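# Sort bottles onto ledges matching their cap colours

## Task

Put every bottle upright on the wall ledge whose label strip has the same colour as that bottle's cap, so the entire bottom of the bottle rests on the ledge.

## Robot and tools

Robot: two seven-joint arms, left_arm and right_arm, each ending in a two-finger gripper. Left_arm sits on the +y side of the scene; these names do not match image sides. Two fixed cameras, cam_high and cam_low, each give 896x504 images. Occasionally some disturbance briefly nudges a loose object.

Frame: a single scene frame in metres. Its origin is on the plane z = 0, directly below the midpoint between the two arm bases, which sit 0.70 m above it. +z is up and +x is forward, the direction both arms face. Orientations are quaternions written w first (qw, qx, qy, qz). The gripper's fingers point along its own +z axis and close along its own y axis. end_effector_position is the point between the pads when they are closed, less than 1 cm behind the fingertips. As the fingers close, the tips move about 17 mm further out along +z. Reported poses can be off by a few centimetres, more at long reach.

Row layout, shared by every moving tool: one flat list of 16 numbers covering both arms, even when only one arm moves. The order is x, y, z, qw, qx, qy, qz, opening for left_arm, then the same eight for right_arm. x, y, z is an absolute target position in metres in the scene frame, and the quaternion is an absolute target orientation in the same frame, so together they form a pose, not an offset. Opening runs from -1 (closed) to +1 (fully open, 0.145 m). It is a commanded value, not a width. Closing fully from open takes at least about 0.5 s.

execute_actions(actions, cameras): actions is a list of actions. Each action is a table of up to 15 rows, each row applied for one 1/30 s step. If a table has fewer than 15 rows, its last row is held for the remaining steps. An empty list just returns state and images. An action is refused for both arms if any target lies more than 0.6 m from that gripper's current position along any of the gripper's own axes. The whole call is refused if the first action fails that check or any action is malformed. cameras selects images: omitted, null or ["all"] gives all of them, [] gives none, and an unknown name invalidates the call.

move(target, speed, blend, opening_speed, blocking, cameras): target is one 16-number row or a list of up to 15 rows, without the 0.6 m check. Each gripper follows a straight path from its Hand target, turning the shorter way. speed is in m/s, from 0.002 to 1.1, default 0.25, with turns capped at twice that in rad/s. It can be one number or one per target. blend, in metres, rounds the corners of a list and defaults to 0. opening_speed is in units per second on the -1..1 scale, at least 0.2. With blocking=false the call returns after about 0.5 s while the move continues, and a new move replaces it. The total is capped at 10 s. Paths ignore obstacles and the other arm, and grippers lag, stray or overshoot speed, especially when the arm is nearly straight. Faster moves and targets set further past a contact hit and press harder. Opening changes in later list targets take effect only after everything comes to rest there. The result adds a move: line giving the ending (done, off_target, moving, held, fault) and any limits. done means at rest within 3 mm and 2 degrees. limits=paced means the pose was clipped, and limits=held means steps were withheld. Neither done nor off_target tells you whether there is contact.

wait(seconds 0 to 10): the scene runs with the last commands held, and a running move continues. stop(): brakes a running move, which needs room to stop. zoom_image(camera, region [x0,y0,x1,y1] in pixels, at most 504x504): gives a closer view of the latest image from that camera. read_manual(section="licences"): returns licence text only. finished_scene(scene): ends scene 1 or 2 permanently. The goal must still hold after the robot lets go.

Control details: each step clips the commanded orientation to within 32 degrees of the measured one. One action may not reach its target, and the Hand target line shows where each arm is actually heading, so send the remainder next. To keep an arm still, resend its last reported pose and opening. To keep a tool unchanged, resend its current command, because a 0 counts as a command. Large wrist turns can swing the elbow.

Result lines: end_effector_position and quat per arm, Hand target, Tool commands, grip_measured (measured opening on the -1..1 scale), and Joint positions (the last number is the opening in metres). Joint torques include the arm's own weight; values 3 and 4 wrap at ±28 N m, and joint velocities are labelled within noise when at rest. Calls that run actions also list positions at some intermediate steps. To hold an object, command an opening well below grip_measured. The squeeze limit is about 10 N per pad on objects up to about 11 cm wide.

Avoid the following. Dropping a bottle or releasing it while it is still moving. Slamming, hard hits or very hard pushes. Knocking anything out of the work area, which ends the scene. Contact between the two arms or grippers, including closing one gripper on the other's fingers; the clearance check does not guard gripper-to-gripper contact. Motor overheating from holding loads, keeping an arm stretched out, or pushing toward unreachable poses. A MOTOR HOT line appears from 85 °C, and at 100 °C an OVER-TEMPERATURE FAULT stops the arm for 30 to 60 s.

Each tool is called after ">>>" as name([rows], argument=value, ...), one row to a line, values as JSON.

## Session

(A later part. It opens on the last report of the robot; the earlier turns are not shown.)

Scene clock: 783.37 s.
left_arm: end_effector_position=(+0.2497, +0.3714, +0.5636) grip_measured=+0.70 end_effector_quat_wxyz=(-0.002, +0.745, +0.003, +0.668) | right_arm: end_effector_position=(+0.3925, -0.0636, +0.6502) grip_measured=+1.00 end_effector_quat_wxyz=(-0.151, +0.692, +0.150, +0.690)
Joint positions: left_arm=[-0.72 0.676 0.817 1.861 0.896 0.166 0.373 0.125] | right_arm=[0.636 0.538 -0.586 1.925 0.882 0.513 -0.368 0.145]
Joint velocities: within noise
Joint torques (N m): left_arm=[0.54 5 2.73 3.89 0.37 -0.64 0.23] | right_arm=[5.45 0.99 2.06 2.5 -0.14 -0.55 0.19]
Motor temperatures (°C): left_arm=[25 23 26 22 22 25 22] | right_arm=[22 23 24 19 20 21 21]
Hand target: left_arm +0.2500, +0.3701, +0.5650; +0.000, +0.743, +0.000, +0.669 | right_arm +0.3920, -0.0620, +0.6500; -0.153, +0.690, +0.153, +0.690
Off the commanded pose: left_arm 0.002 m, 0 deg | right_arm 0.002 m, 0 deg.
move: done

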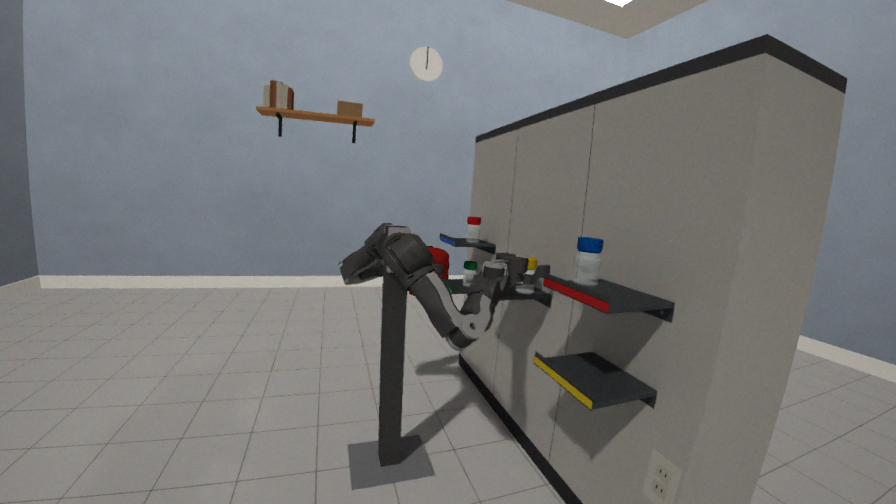

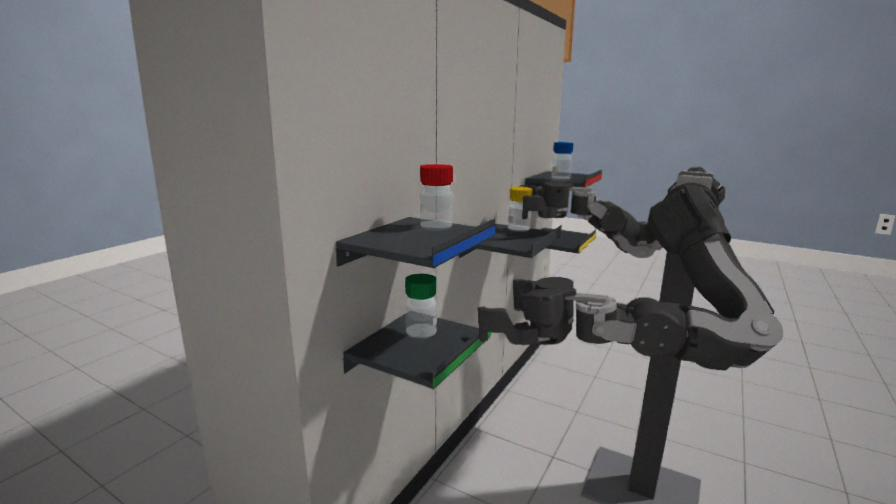

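>>> move([
  [0.25,0.37,0.565,0,0.7431,0,0.6691,0.7,0.399,-0.059,0.652,-0.1530,0.6903,0.1530,0.6903,1],
  [0.25,0.37,0.565,0,0.7431,0,0.6691,0.7,0.399,-0.059,0.652,-0.1530,0.6903,0.1530,0.6903,-0.7],
  [0.25,0.37,0.565,0,0.7431,0,0.6691,0.7,0.399,-0.059,0.685,-0.1530,0.6903,0.1530,0.6903,-0.7],
], speed=0.06, opening_speed=1.2)

>>> zoom_image(camera="cam_low", region=[460, 150, 620, 270])

>>> zoom_image(camera="cam_high", region=[430, 200, 590, 320])

Scene clock: 796.97 s.
left_arm: end_effector_position=(+0.2497, +0.3714, +0.5636) grip_measured=+0.70 end_effector_quat_wxyz=(-0.002, +0.745, +0.003, +0.668) | right_arm: end_effector_position=(+0.3989, -0.0577, +0.6817) grip_measured=-0.38 end_effector_quat_wxyz=(-0.153, +0.694, +0.157, +0.686)
Joint positions: left_arm=[-0.72 0.676 0.817 1.861 0.896 0.166 0.373 0.125] | right_arm=[0.76 0.486 -0.558 1.904 0.945 0.645 -0.39 0.047]
Joint velocities: within noise
Joint torques (N m): left_arm=[0.51 5 2.71 3.89 0.37 -0.64 0.23] | right_arm=[6.26 0.38 4.07 2.76 -0.1 -0.55 -0.15]
Motor temperatures (°C): left_arm=[25 24 26 22 22 25 22] | right_arm=[23 23 24 19 20 21 21]
Hand target: left_arm +0.2500, +0.3701, +0.5650; +0.000, +0.743, +0.000, +0.669 | right_arm +0.3990, -0.0591, +0.6850; -0.153, +0.690, +0.153, +0.690
Off the commanded pose: left_arm 0.002 m, 0 deg | right_arm 0.004 m, 1 deg.
move: off_target (right_arm)

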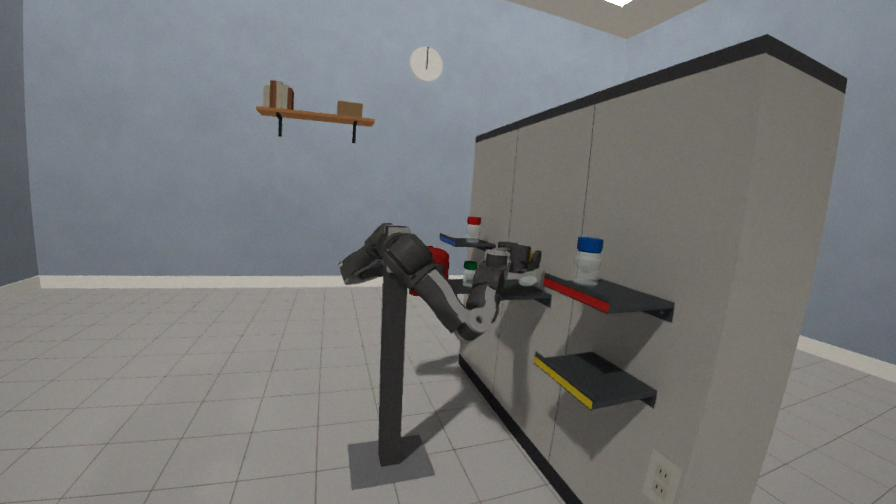

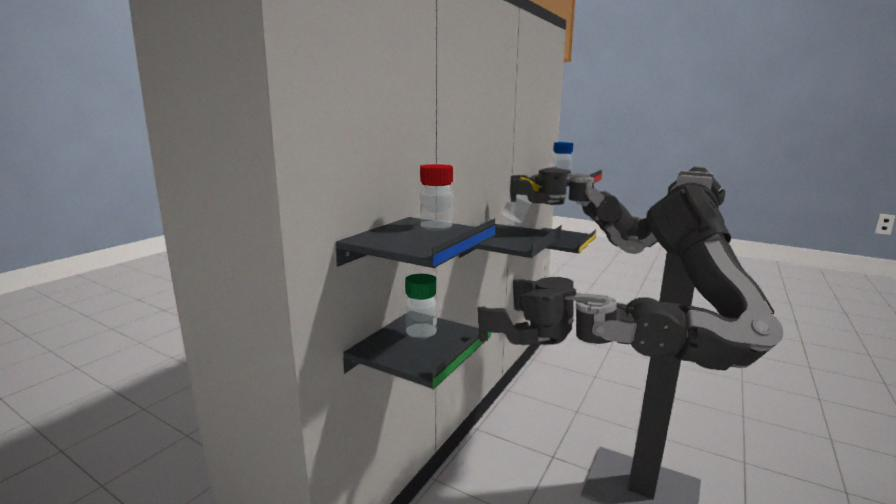

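Scaled by 3.150 from the camera's 896x504 image, which has a finer 1280x720 frame.

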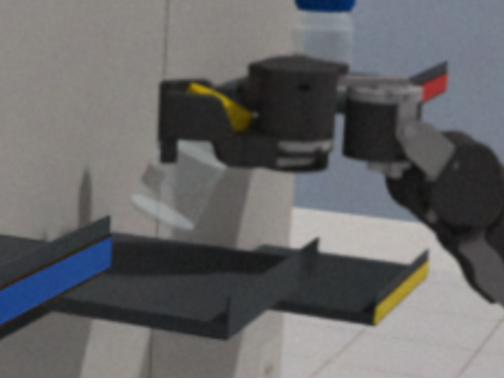

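Scaled by 3.150 from the camera's 896x504 image, which has a finer 1280x720 frame.

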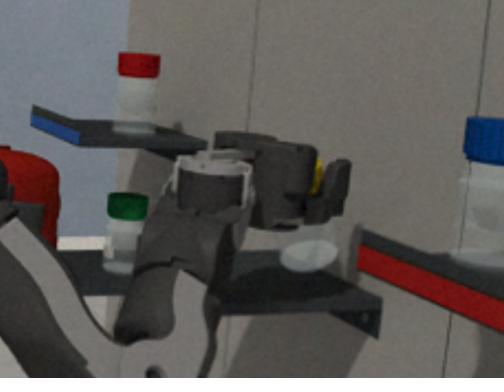

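>>> move([
  [0.25,0.37,0.565,0,0.7431,0,0.6691,0.7,0.385,-0.062,0.71,-0.1032,0.8580,0.1902,0.4658,-0.7],
], speed=0.08)

>>> zoom_image(camera="cam_low", region=[460, 150, 620, 270])

>>> zoom_image(camera="cam_high", region=[430, 200, 590, 320])

Scene clock: 839.43 s.
left_arm: end_effector_position=(+0.2497, +0.3714, +0.5636) grip_measured=+0.70 end_effector_quat_wxyz=(-0.002, +0.745, +0.003, +0.668) | right_arm: end_effector_position=(+0.3856, -0.0626, +0.7094) grip_measured=-0.38 end_effector_quat_wxyz=(-0.130, +0.758, +0.234, +0.594)
Joint positions: left_arm=[-0.72 0.676 0.817 1.861 0.896 0.166 0.373 0.125] | right_arm=[1.247 0.741 -0.875 1.893 1.559 0.785 -0.568 0.047]
Joint velocities: within noise
Joint torques (N m): left_arm=[0.54 5.02 2.71 3.88 0.37 -0.63 0.23] | right_arm=[7.05 0.91 3.06 0.66 -0.11 -0.32 0.14]
Motor temperatures (°C): left_arm=[24 24 26 23 22 25 21] | right_arm=[24 23 25 20 20 21 21]
Hand target: left_arm +0.2500, +0.3701, +0.5650; +0.000, +0.743, +0.000, +0.669 | right_arm +0.3852, -0.0620, +0.7097; -0.130, +0.758, +0.236, +0.594
Off the commanded pose: left_arm 0.002 m, 0 deg | right_arm 0.001 m, 20 deg.
joint sent to its limit (right arm) — joint 5 (forearm roll), upper limit; joint 6 (wrist pitch), upper limit. The joint targets are off in orientation, not in position.
move: off_target (right_arm)

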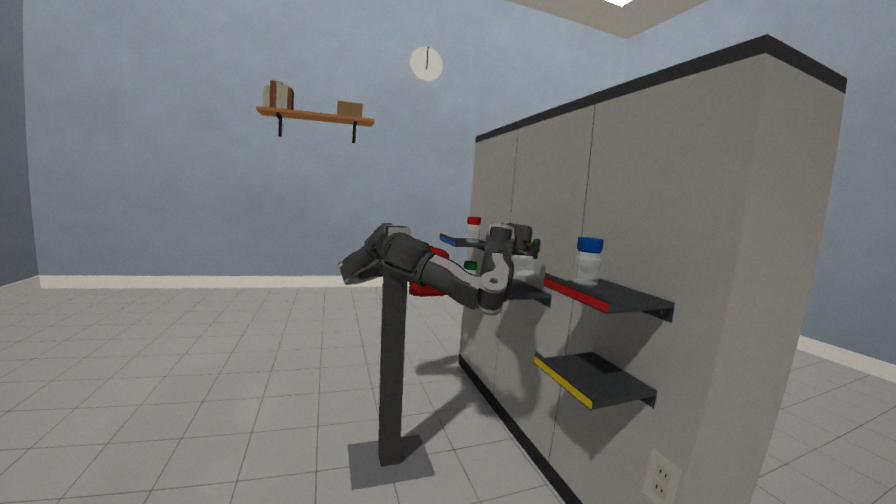

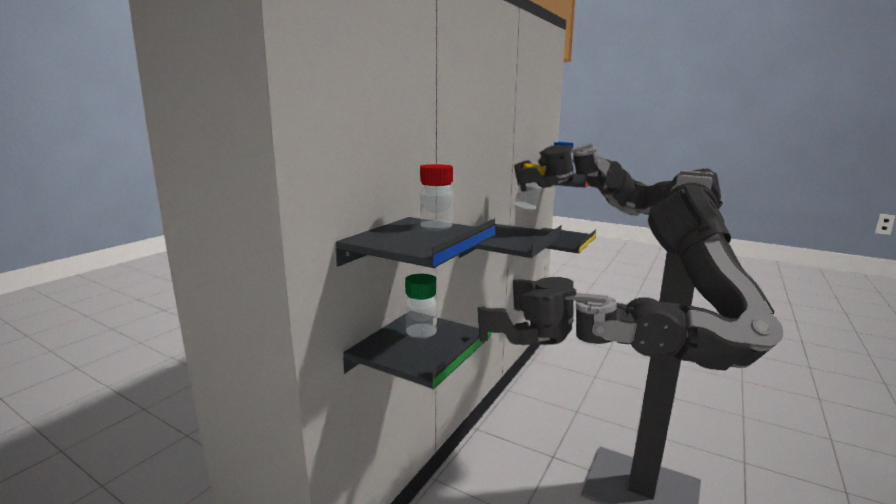

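Scaled by 3.150 from the camera's 896x504 image, which has a finer 1280x720 frame.

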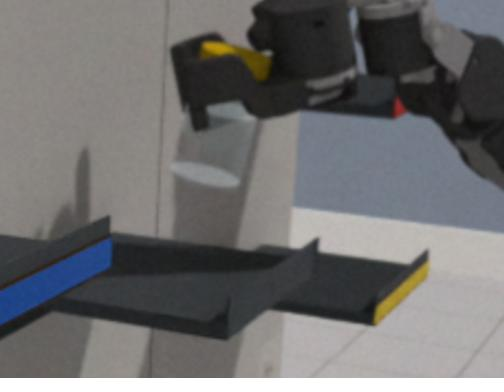

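Scaled by 3.150 from the camera's 896x504 image, which has a finer 1280x720 frame.

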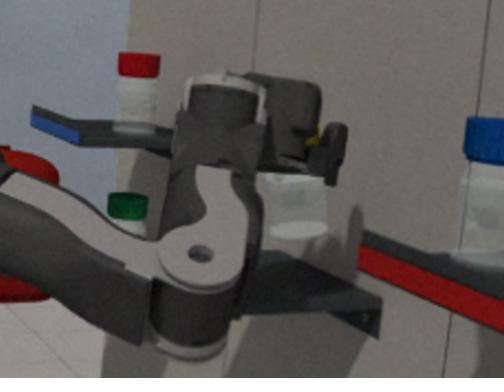

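>>> move([
  [0.25,0.37,0.565,0,0.7431,0,0.6691,0.7,0.395,-0.06,0.668,-0.1032,0.8580,0.1902,0.4658,-0.7],
], speed=0.06)

>>> zoom_image(camera="cam_low", region=[460, 150, 620, 270])

>>> zoom_image(camera="cam_high", region=[430, 200, 590, 320])

Scene clock: 851.20 s.
left_arm: end_effector_position=(+0.2497, +0.3714, +0.5636) grip_measured=+0.70 end_effector_quat_wxyz=(-0.002, +0.745, +0.003, +0.668) | right_arm: end_effector_position=(+0.3951, -0.0601, +0.6692) grip_measured=-0.38 end_effector_quat_wxyz=(-0.125, +0.794, +0.217, +0.554)
Joint positions: left_arm=[-0.72 0.676 0.817 1.861 0.896 0.166 0.373 0.125] | right_arm=[1.18 0.698 -0.911 1.845 1.559 0.785 -0.616 0.047]
Joint velocities: within noise
Joint torques (N m): left_arm=[0.54 5 2.71 3.89 0.37 -0.63 0.23] | right_arm=[6.16 0.28 3.17 1.01 -0.11 -0.31 -0.2]
Motor temperatures (°C): left_arm=[24 24 26 23 22 25 21] | right_arm=[25 23 25 19 20 21 21]
Hand target: left_arm +0.2500, +0.3701, +0.5650; +0.000, +0.743, +0.000, +0.669 | right_arm +0.3952, -0.0601, +0.6678; -0.123, +0.795, +0.217, +0.553
Off the commanded pose: left_arm 0.002 m, 0 deg | right_arm 0.001 m, 13 deg.
joint sent to its limit (right arm) — joint 5 (forearm roll), upper limit; joint 6 (wrist pitch), upper limit. The joint targets are off in orientation, not in position.
move: off_target (right_arm)

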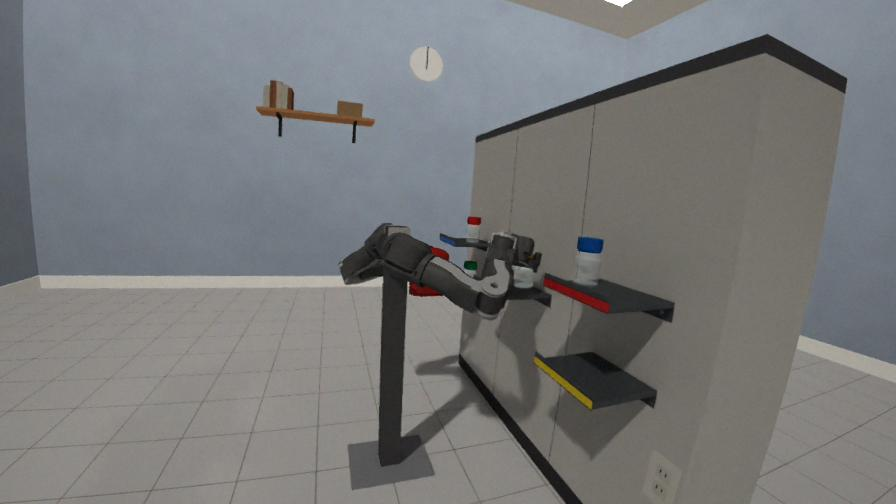

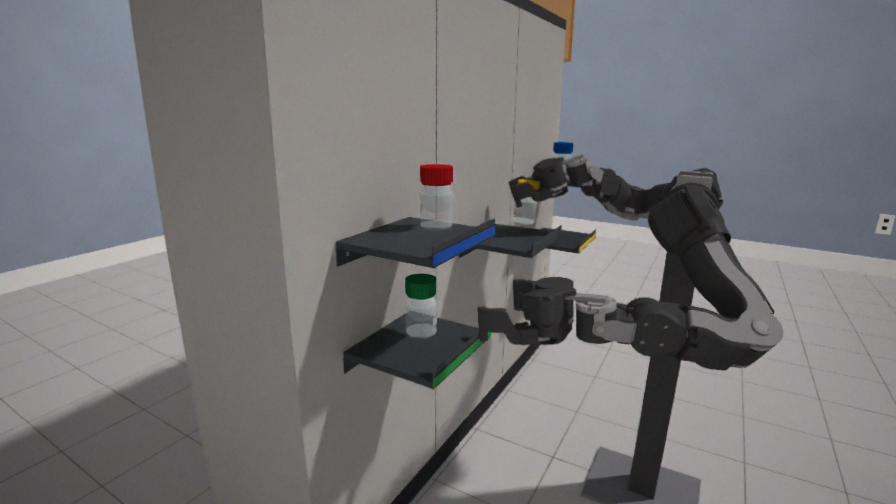

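Scaled by 3.150 from the camera's 896x504 image, which has a finer 1280x720 frame.

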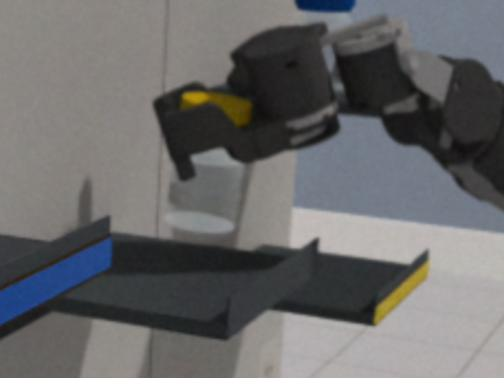

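Scaled by 3.150 from the camera's 896x504 image, which has a finer 1280x720 frame.

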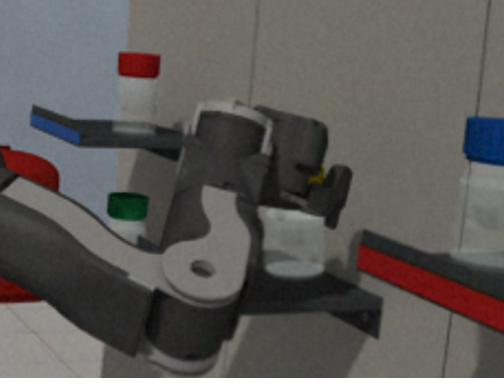

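>>> move([
  [0.25,0.37,0.565,0,0.7431,0,0.6691,0.7,0.395,-0.06,0.658,-0.1032,0.8580,0.1902,0.4658,-0.7],
  [0.25,0.37,0.565,0,0.7431,0,0.6691,0.7,0.395,-0.06,0.649,-0.1032,0.8580,0.1902,0.4658,-0.7],
], speed=0.03)

>>> zoom_image(camera="cam_low", region=[460, 150, 620, 270])

>>> zoom_image(camera="cam_high", region=[430, 200, 590, 320])

Scene clock: 875.00 s.
left_arm: end_effector_position=(+0.2497, +0.3714, +0.5636) grip_measured=+0.70 end_effector_quat_wxyz=(-0.002, +0.745, +0.003, +0.668) | right_arm: end_effector_position=(+0.3951, -0.0599, +0.6506) grip_measured=-0.38 end_effector_quat_wxyz=(-0.121, +0.808, +0.210, +0.538)
Joint positions: left_arm=[-0.72 0.676 0.817 1.861 0.896 0.166 0.373 0.125] | right_arm=[1.137 0.686 -0.917 1.842 1.559 0.785 -0.646 0.047]
Joint velocities: within noise
Joint torques (N m): left_arm=[0.54 5 2.73 3.89 0.37 -0.63 0.23] | right_arm=[6.05 0.38 3.21 1.18 -0.11 -0.3 -0.19]
Motor temperatures (°C): left_arm=[24 24 26 23 22 25 21] | right_arm=[25 23 25 19 20 20 21]
Hand target: left_arm +0.2500, +0.3701, +0.5650; +0.000, +0.743, +0.000, +0.669 | right_arm +0.3951, -0.0600, +0.6488; -0.119, +0.809, +0.210, +0.536
Off the commanded pose: left_arm 0.002 m, 0 deg | right_arm 0.002 m, 11 deg.
joint sent to its limit (right arm) — joint 5 (forearm roll), upper limit; joint 6 (wrist pitch), upper limit. The joint targets are off in orientation, not in position.
move: off_target (right_arm)

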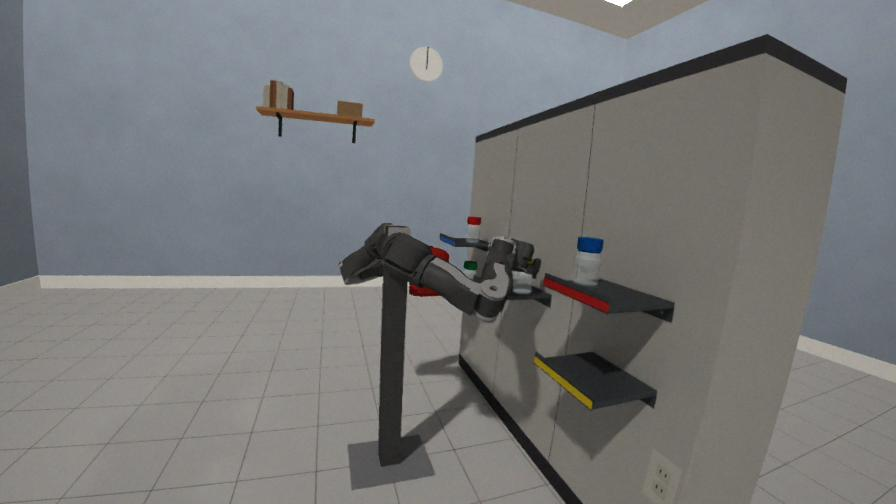

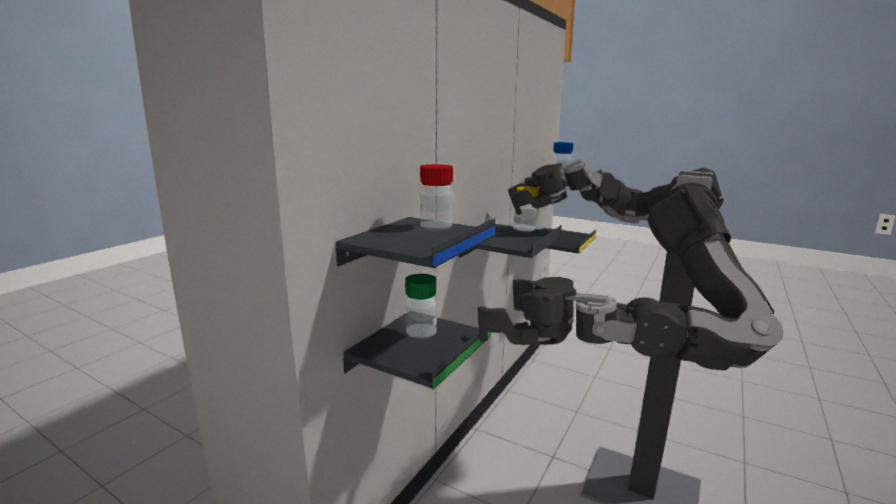

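Scaled by 3.150 from the camera's 896x504 image, which has a finer 1280x720 frame.

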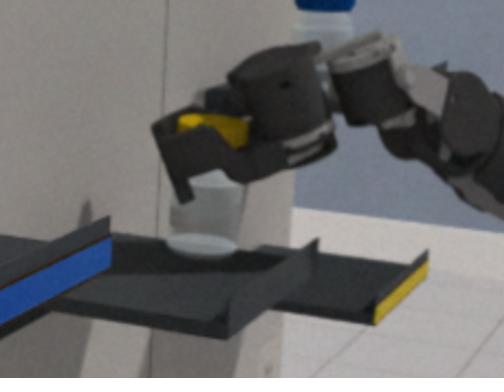

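Scaled by 3.150 from the camera's 896x504 image, which has a finer 1280x720 frame.

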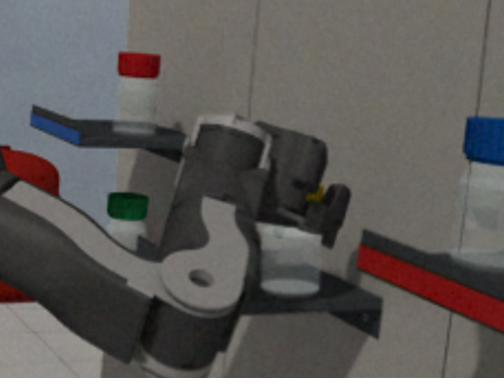

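>>> move([
  [0.25,0.37,0.565,0,0.7431,0,0.6691,0.7,0.395,-0.06,0.645,-0.121,0.808,0.210,0.538,-0.7],
  [0.25,0.37,0.565,0,0.7431,0,0.6691,0.7,0.395,-0.06,0.645,-0.121,0.808,0.210,0.538,0.9],
  [0.25,0.37,0.565,0,0.7431,0,0.6691,0.7,0.33,-0.09,0.685,-0.121,0.808,0.210,0.538,0.9],
], speed=[0.03,0.05,0.06], opening_speed=0.7)

>>> zoom_image(camera="cam_low", region=[460, 150, 620, 270])

>>> zoom_image(camera="cam_high", region=[430, 200, 590, 320])

Scene clock: 887.33 s.
left_arm: end_effector_position=(+0.2497, +0.3714, +0.5636) grip_measured=+0.70 end_effector_quat_wxyz=(-0.002, +0.745, +0.003, +0.668) | right_arm: end_effector_position=(+0.3304, -0.0902, +0.6848) grip_measured=+0.90 end_effector_quat_wxyz=(-0.131, +0.754, +0.233, +0.600)
Joint positions: left_arm=[-0.72 0.676 0.817 1.861 0.896 0.166 0.373 0.125] | right_arm=[0.904 0.938 -0.612 2.212 1.559 0.783 -0.589 0.139]
Joint velocities: within noise
Joint torques (N m): left_arm=[0.54 5 2.73 3.9 0.37 -0.64 0.23] | right_arm=[4.23 1.81 4.01 0.62 -0.11 -0.28 0.15]
Motor temperatures (°C): left_arm=[23 24 26 23 22 25 21] | right_arm=[24 23 25 19 20 20 21]
Hand target: left_arm +0.2500, +0.3701, +0.5650; +0.000, +0.743, +0.000, +0.669 | right_arm +0.3301, -0.0900, +0.6847; -0.133, +0.755, +0.234, +0.598
Off the commanded pose: left_arm 0.002 m, 0 deg | right_arm 0.000 m, 10 deg.
joint sent to its limit (right arm) — joint 5 (forearm roll), upper limit; joint 6 (wrist pitch), upper limit. The joint targets are off in orientation, not in position.
move: off_target (right_arm); target 2's new opening was sent with right_arm's hand 0.005 m and 1 deg from that target

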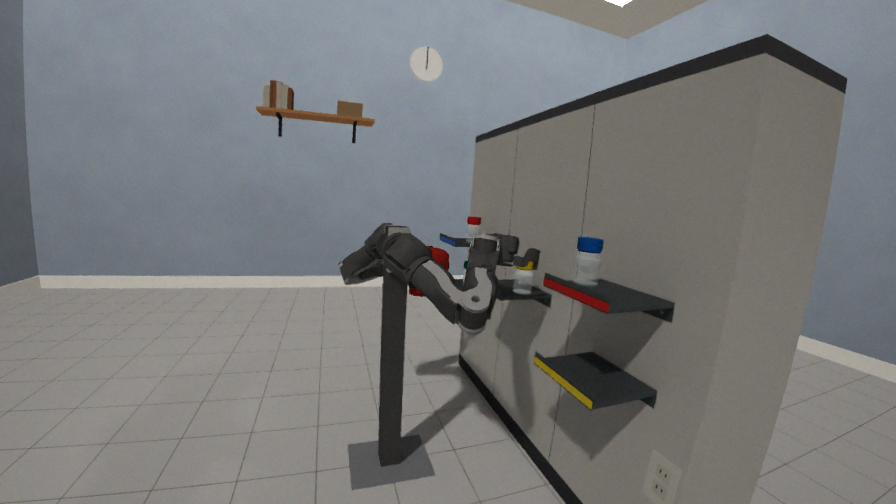

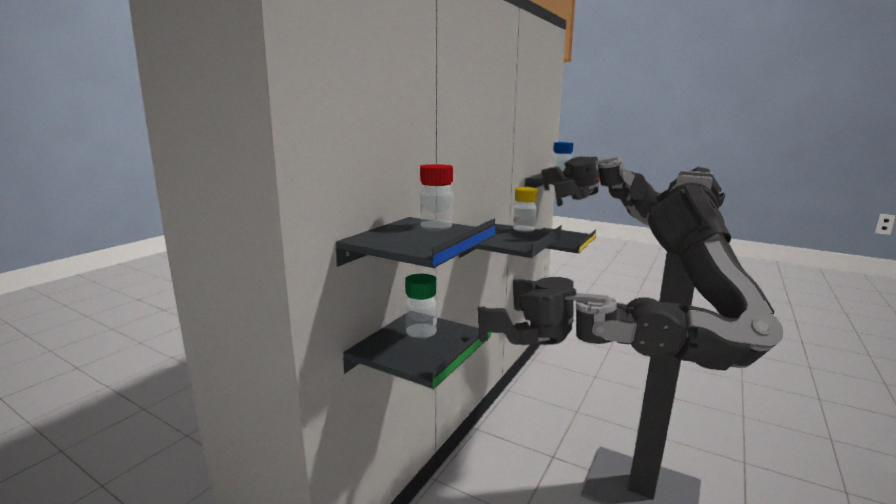

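Scaled by 3.150 from the camera's 896x504 image, which has a finer 1280x720 frame.

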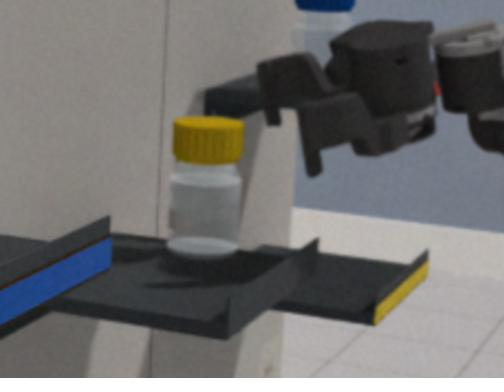

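Scaled by 3.150 from the camera's 896x504 image, which has a finer 1280x720 frame.

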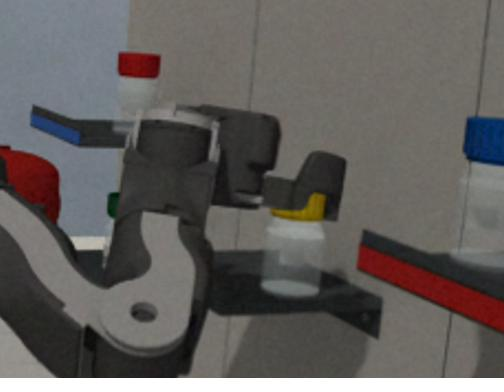

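>>> move([
  [0.25,0.37,0.565,0,0.7431,0,0.6691,0.7,0.31,-0.105,0.665,-0.1530,0.6903,0.1530,0.6903,0.8],
  [0.25,0.37,0.565,0,0.7431,0,0.6691,0.7,0.372,-0.077,0.655,-0.1530,0.6903,0.1530,0.6903,0.8],
], speed=0.08)

>>> zoom_image(camera="cam_low", region=[460, 150, 620, 270])

>>> zoom_image(camera="cam_high", region=[430, 200, 590, 320])

Scene clock: 903.87 s.
left_arm: end_effector_position=(+0.2497, +0.3714, +0.5636) grip_measured=+0.70 end_effector_quat_wxyz=(-0.002, +0.745, +0.003, +0.668) | right_arm: end_effector_position=(+0.3726, -0.0783, +0.6561) grip_measured=+0.80 end_effector_quat_wxyz=(-0.153, +0.690, +0.149, +0.692)
Joint positions: left_arm=[-0.72 0.676 0.817 1.861 0.896 0.166 0.373 0.125] | right_arm=[0.721 0.78 -0.748 2.041 1.108 0.355 -0.501 0.132]
Joint velocities: within noise
Joint torques (N m): left_arm=[0.51 5.02 2.73 3.89 0.37 -0.64 0.23] | right_arm=[5.24 2.02 2.55 2.02 -0.22 -0.32 0.19]
Motor temperatures (°C): left_arm=[23 24 26 23 22 25 21] | right_arm=[24 23 25 19 20 20 21]
Hand target: left_arm +0.2500, +0.3701, +0.5650; +0.000, +0.743, +0.000, +0.669 | right_arm +0.3720, -0.0770, +0.6551; -0.153, +0.690, +0.153, +0.690
Off the commanded pose: left_arm 0.002 m, 0 deg | right_arm 0.002 m, 1 deg.
move: done

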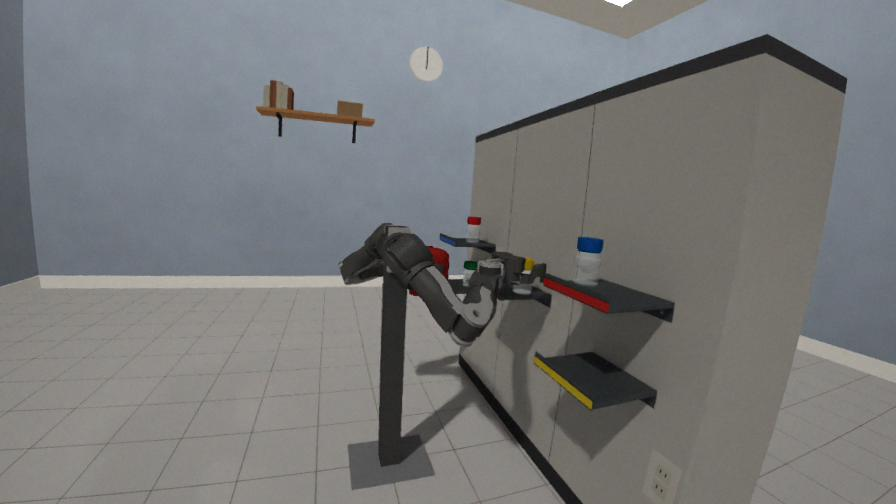

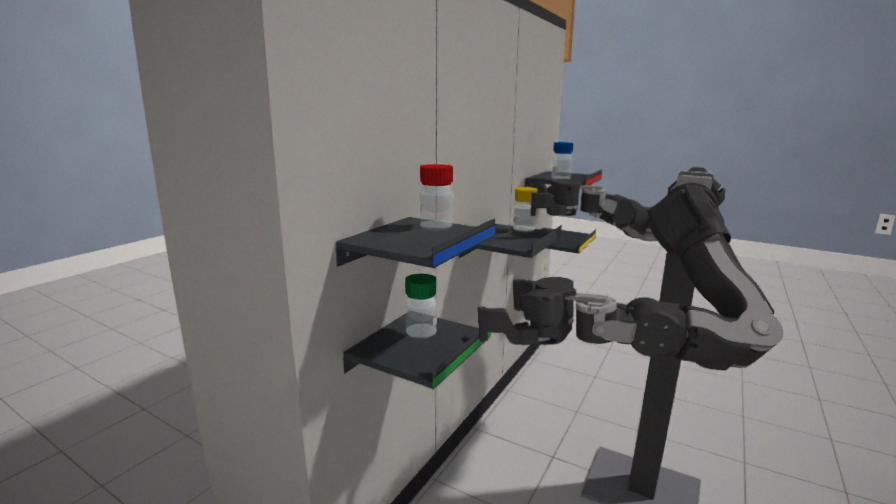

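Scaled by 3.150 from the camera's 896x504 image, which has a finer 1280x720 frame.

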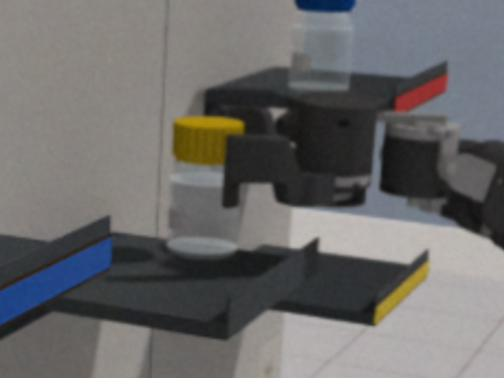

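Scaled by 3.150 from the camera's 896x504 image, which has a finer 1280x720 frame.

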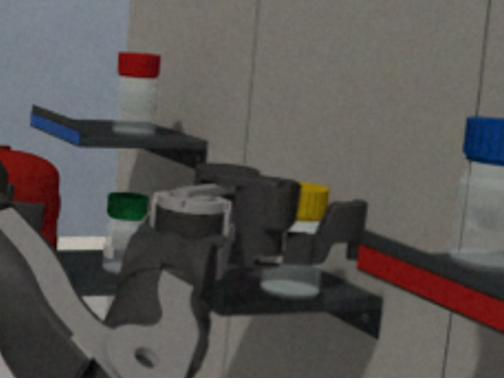

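>>> move([
  [0.25,0.37,0.565,0,0.7431,0,0.6691,0.7,0.379,-0.074,0.655,-0.1530,0.6903,0.1530,0.6903,0.8],
  [0.25,0.37,0.565,0,0.7431,0,0.6691,0.7,0.379,-0.074,0.655,-0.1530,0.6903,0.1530,0.6903,-0.6],
], speed=0.08, opening_speed=0.8)

>>> zoom_image(camera="cam_low", region=[460, 150, 620, 270])

>>> zoom_image(camera="cam_high", region=[430, 200, 590, 320])

Scene clock: 919.93 s.
left_arm: end_effector_position=(+0.2497, +0.3714, +0.5636) grip_measured=+0.70 end_effector_quat_wxyz=(-0.002, +0.745, +0.003, +0.668) | right_arm: end_effector_position=(+0.3789, -0.0747, +0.6562) grip_measured=-0.25 end_effector_quat_wxyz=(-0.154, +0.689, +0.151, +0.692)
Joint positions: left_arm=[-0.72 0.676 0.817 1.861 0.896 0.166 0.373 0.125] | right_arm=[0.742 0.752 -0.758 2.005 1.097 0.36 -0.486 0.057]
Joint velocities: within noise
Joint torques (N m): left_arm=[0.54 5.02 2.71 3.89 0.37 -0.64 0.23] | right_arm=[5.58 1.46 2.71 1.84 -0.23 -0.32 0.06]
Motor temperatures (°C): left_arm=[23 24 26 23 22 25 21] | right_arm=[24 23 24 19 20 20 21]
Hand target: left_arm +0.2500, +0.3701, +0.5650; +0.000, +0.743, +0.000, +0.669 | right_arm +0.3790, -0.0741, +0.6550; -0.153, +0.690, +0.153, +0.690
Off the commanded pose: left_arm 0.002 m, 0 deg | right_arm 0.001 m, 0 deg.
move: done

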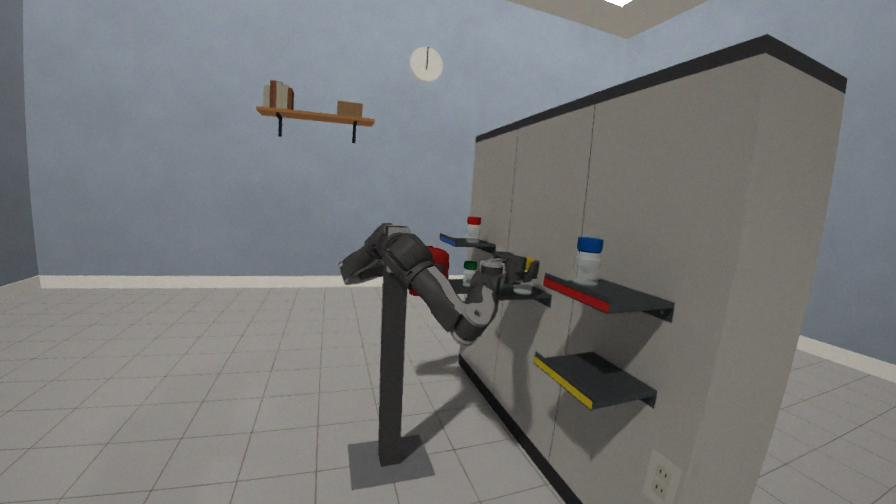

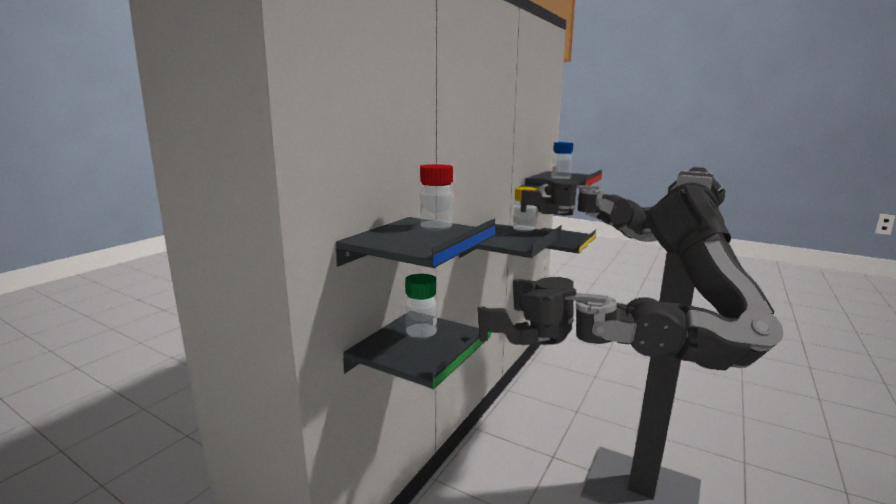

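Scaled by 3.150 from the camera's 896x504 image, which has a finer 1280x720 frame.

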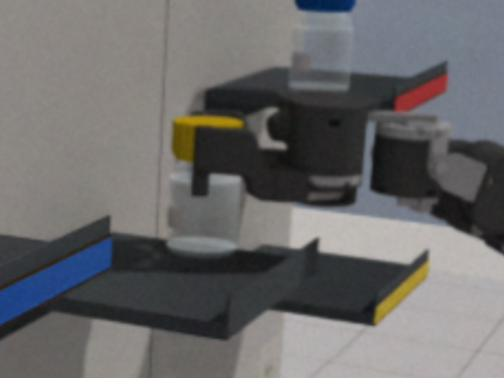

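Scaled by 3.150 from the camera's 896x504 image, which has a finer 1280x720 frame.

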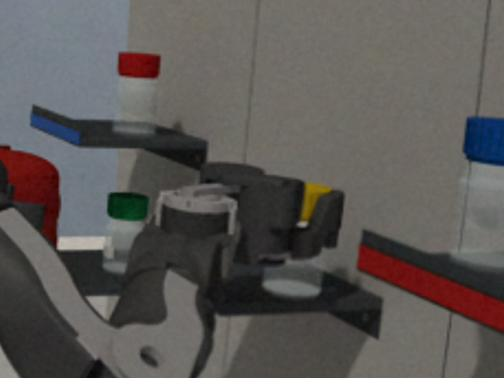

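>>> move([
  [0.24,0.35,0.62,0,0.7071,0,0.7071,0.7,0.379,-0.074,0.70,-0.1530,0.6903,0.1530,0.6903,-0.6],
  [0.24,0.335,0.70,0,0.7071,0,0.7071,0.7,0.31,-0.105,0.71,-0.1530,0.6903,0.1530,0.6903,-0.6],
  [0.25,0.332,0.755,0,0.7071,0,0.7071,0.8,0.26,-0.20,0.68,-0.1530,0.6903,0.1530,0.6903,-0.6],
  [0.30,0.332,0.755,0,0.7071,0,0.7071,0.8,0.24,-0.33,0.62,0,0.7071,0,0.7071,-0.6],
], speed=0.1)

>>> zoom_image(camera="cam_low", region=[380, 110, 620, 300])

>>> zoom_image(camera="cam_high", region=[430, 200, 670, 420])

Scene clock: 949.63 s.
left_arm: end_effector_position=(+0.2993, +0.3316, +0.7559) grip_measured=+0.80 end_effector_quat_wxyz=(+0.001, +0.706, -0.002, +0.708) | right_arm: end_effector_position=(+0.2404, -0.3298, +0.6160) grip_measured=-0.25 end_effector_quat_wxyz=(-0.002, +0.713, -0.003, +0.701)
Joint positions: left_arm=[-0.609 1.231 1.16 2.019 1.523 0.581 -0.156 0.132] | right_arm=[-0.713 0.567 0.922 2.151 0.93 0.313 0.283 0.057]
Joint velocities: within noise
Joint torques (N m): left_arm=[2.52 6.03 2 0.34 0.12 -0.7 -0.06] | right_arm=[0.49 3.92 4.26 2.71 0.3 -0.74 0.19]
Motor temperatures (°C): left_arm=[23 25 26 23 22 25 21] | right_arm=[24 23 24 19 20 21 21]
Hand target: left_arm +0.3000, +0.3320, +0.7550; +0.000, +0.707, +0.000, +0.707 | right_arm +0.2400, -0.3301, +0.6200; +0.000, +0.707, +0.000, +0.707
Off the commanded pose: left_arm 0.001 m, 0 deg | right_arm 0.004 m, 1 deg.
move: off_target (right_arm)

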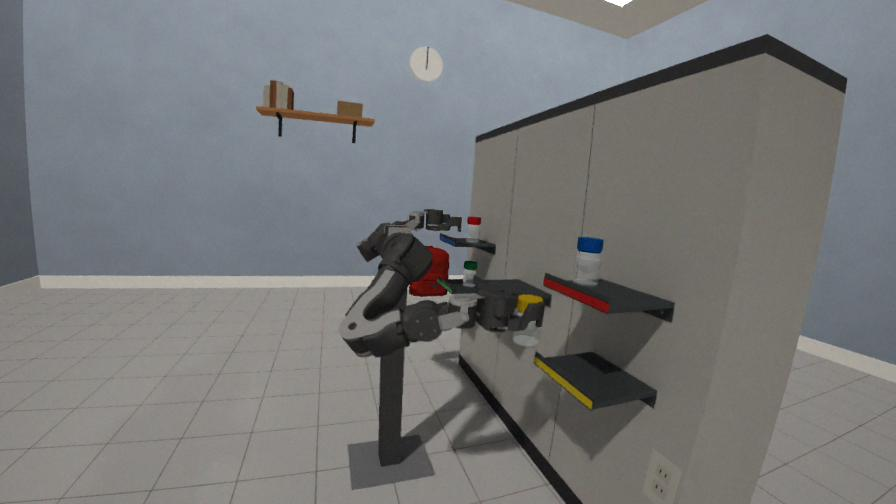

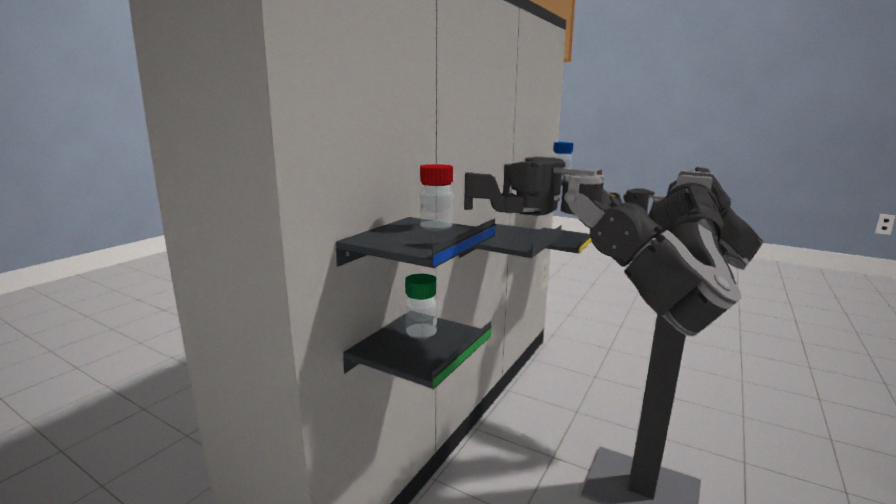

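Scaled by 2.100 from the camera's 896x504 image, which has a finer 1280x720 frame.

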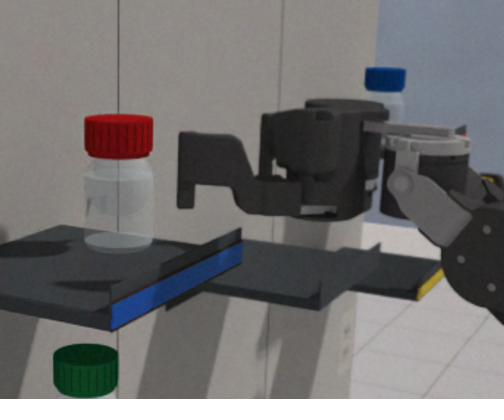

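Scaled by 2.100 from the camera's 896x504 image, which has a finer 1280x720 frame.

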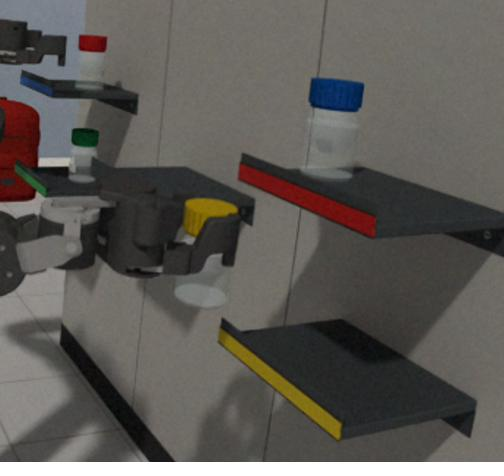

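>>> move([
  [0.371,0.332,0.752,0,0.7071,0,0.7071,0.8,0.26,-0.385,0.605,0,0.7071,0,0.7071,-0.6],
  [0.371,0.332,0.752,0,0.7071,0,0.7071,-0.6,0.375,-0.39,0.6,0,0.7071,0,0.7071,-0.6],
  [0.371,0.332,0.752,0,0.7071,0,0.7071,-0.6,0.375,-0.39,0.572,0,0.7071,0,0.7071,-0.6],
], speed=0.08, opening_speed=0.8)

>>> zoom_image(camera="cam_low", region=[380, 110, 620, 300])

>>> zoom_image(camera="cam_high", region=[430, 200, 670, 420])

Scene clock: 967.57 s.
left_arm: end_effector_position=(+0.3713, +0.3325, +0.7515) grip_measured=-0.29 end_effector_quat_wxyz=(-0.010, +0.704, -0.013, +0.710) | right_arm: end_effector_position=(+0.3745, -0.3910, +0.5686) grip_measured=-0.25 end_effector_quat_wxyz=(+0.001, +0.713, -0.003, +0.701)
Joint positions: left_arm=[-1.319 1.582 1.57 1.748 1.584 0.244 -0.183 0.053] | right_arm=[0.087 0.78 0.326 1.345 0.693 0.157 0.388 0.057]
Joint velocities: within noise
Joint torques (N m): left_arm=[4.36 1.78 4.18 0.27 0.1 -0.65 0.12] | right_arm=[4.36 6.9 2.93 3.4 0.39 -0.75 0.19]
Motor temperatures (°C): left_arm=[23 25 26 22 22 25 21] | right_arm=[23 23 25 19 20 21 21]
Hand target: left_arm +0.3710, +0.3321, +0.7519; -0.009, +0.703, -0.013, +0.711 | right_arm +0.3750, -0.3899, +0.5719; +0.000, +0.707, +0.000, +0.707
Off the commanded pose: left_arm 0.001 m, 2 deg | right_arm 0.004 m, 1 deg.
joint sent to its limit (left arm) — joint 3 (upper arm roll), upper limit; joint 5 (forearm roll), upper limit. The joint targets still meet the commanded pose.
move: off_target (right_arm)

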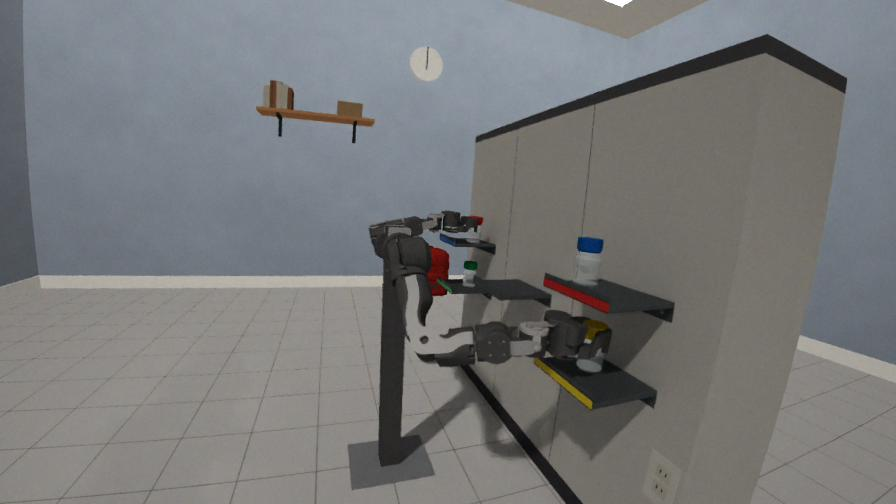

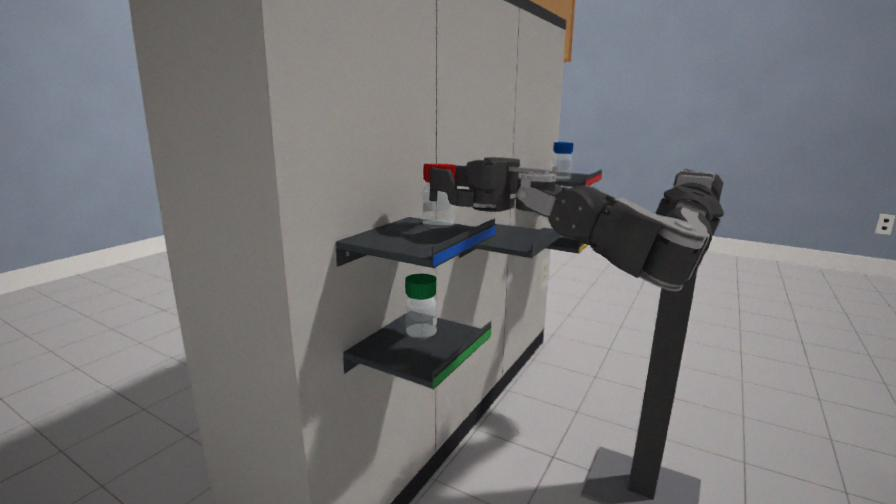

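Scaled by 2.100 from the camera's 896x504 image, which has a finer 1280x720 frame.

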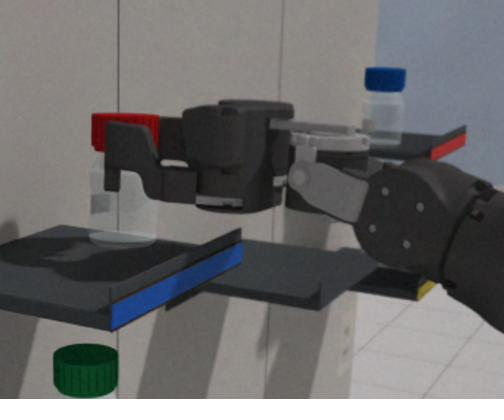

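Scaled by 2.100 from the camera's 896x504 image, which has a finer 1280x720 frame.

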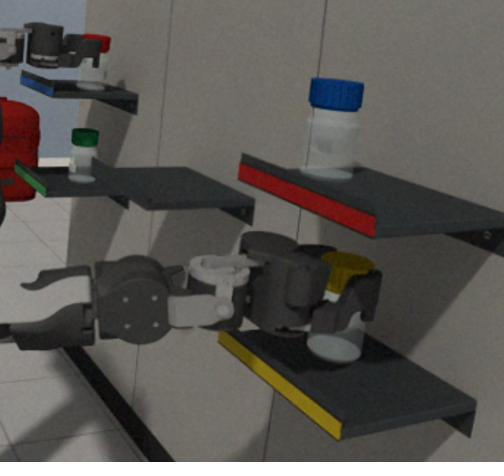

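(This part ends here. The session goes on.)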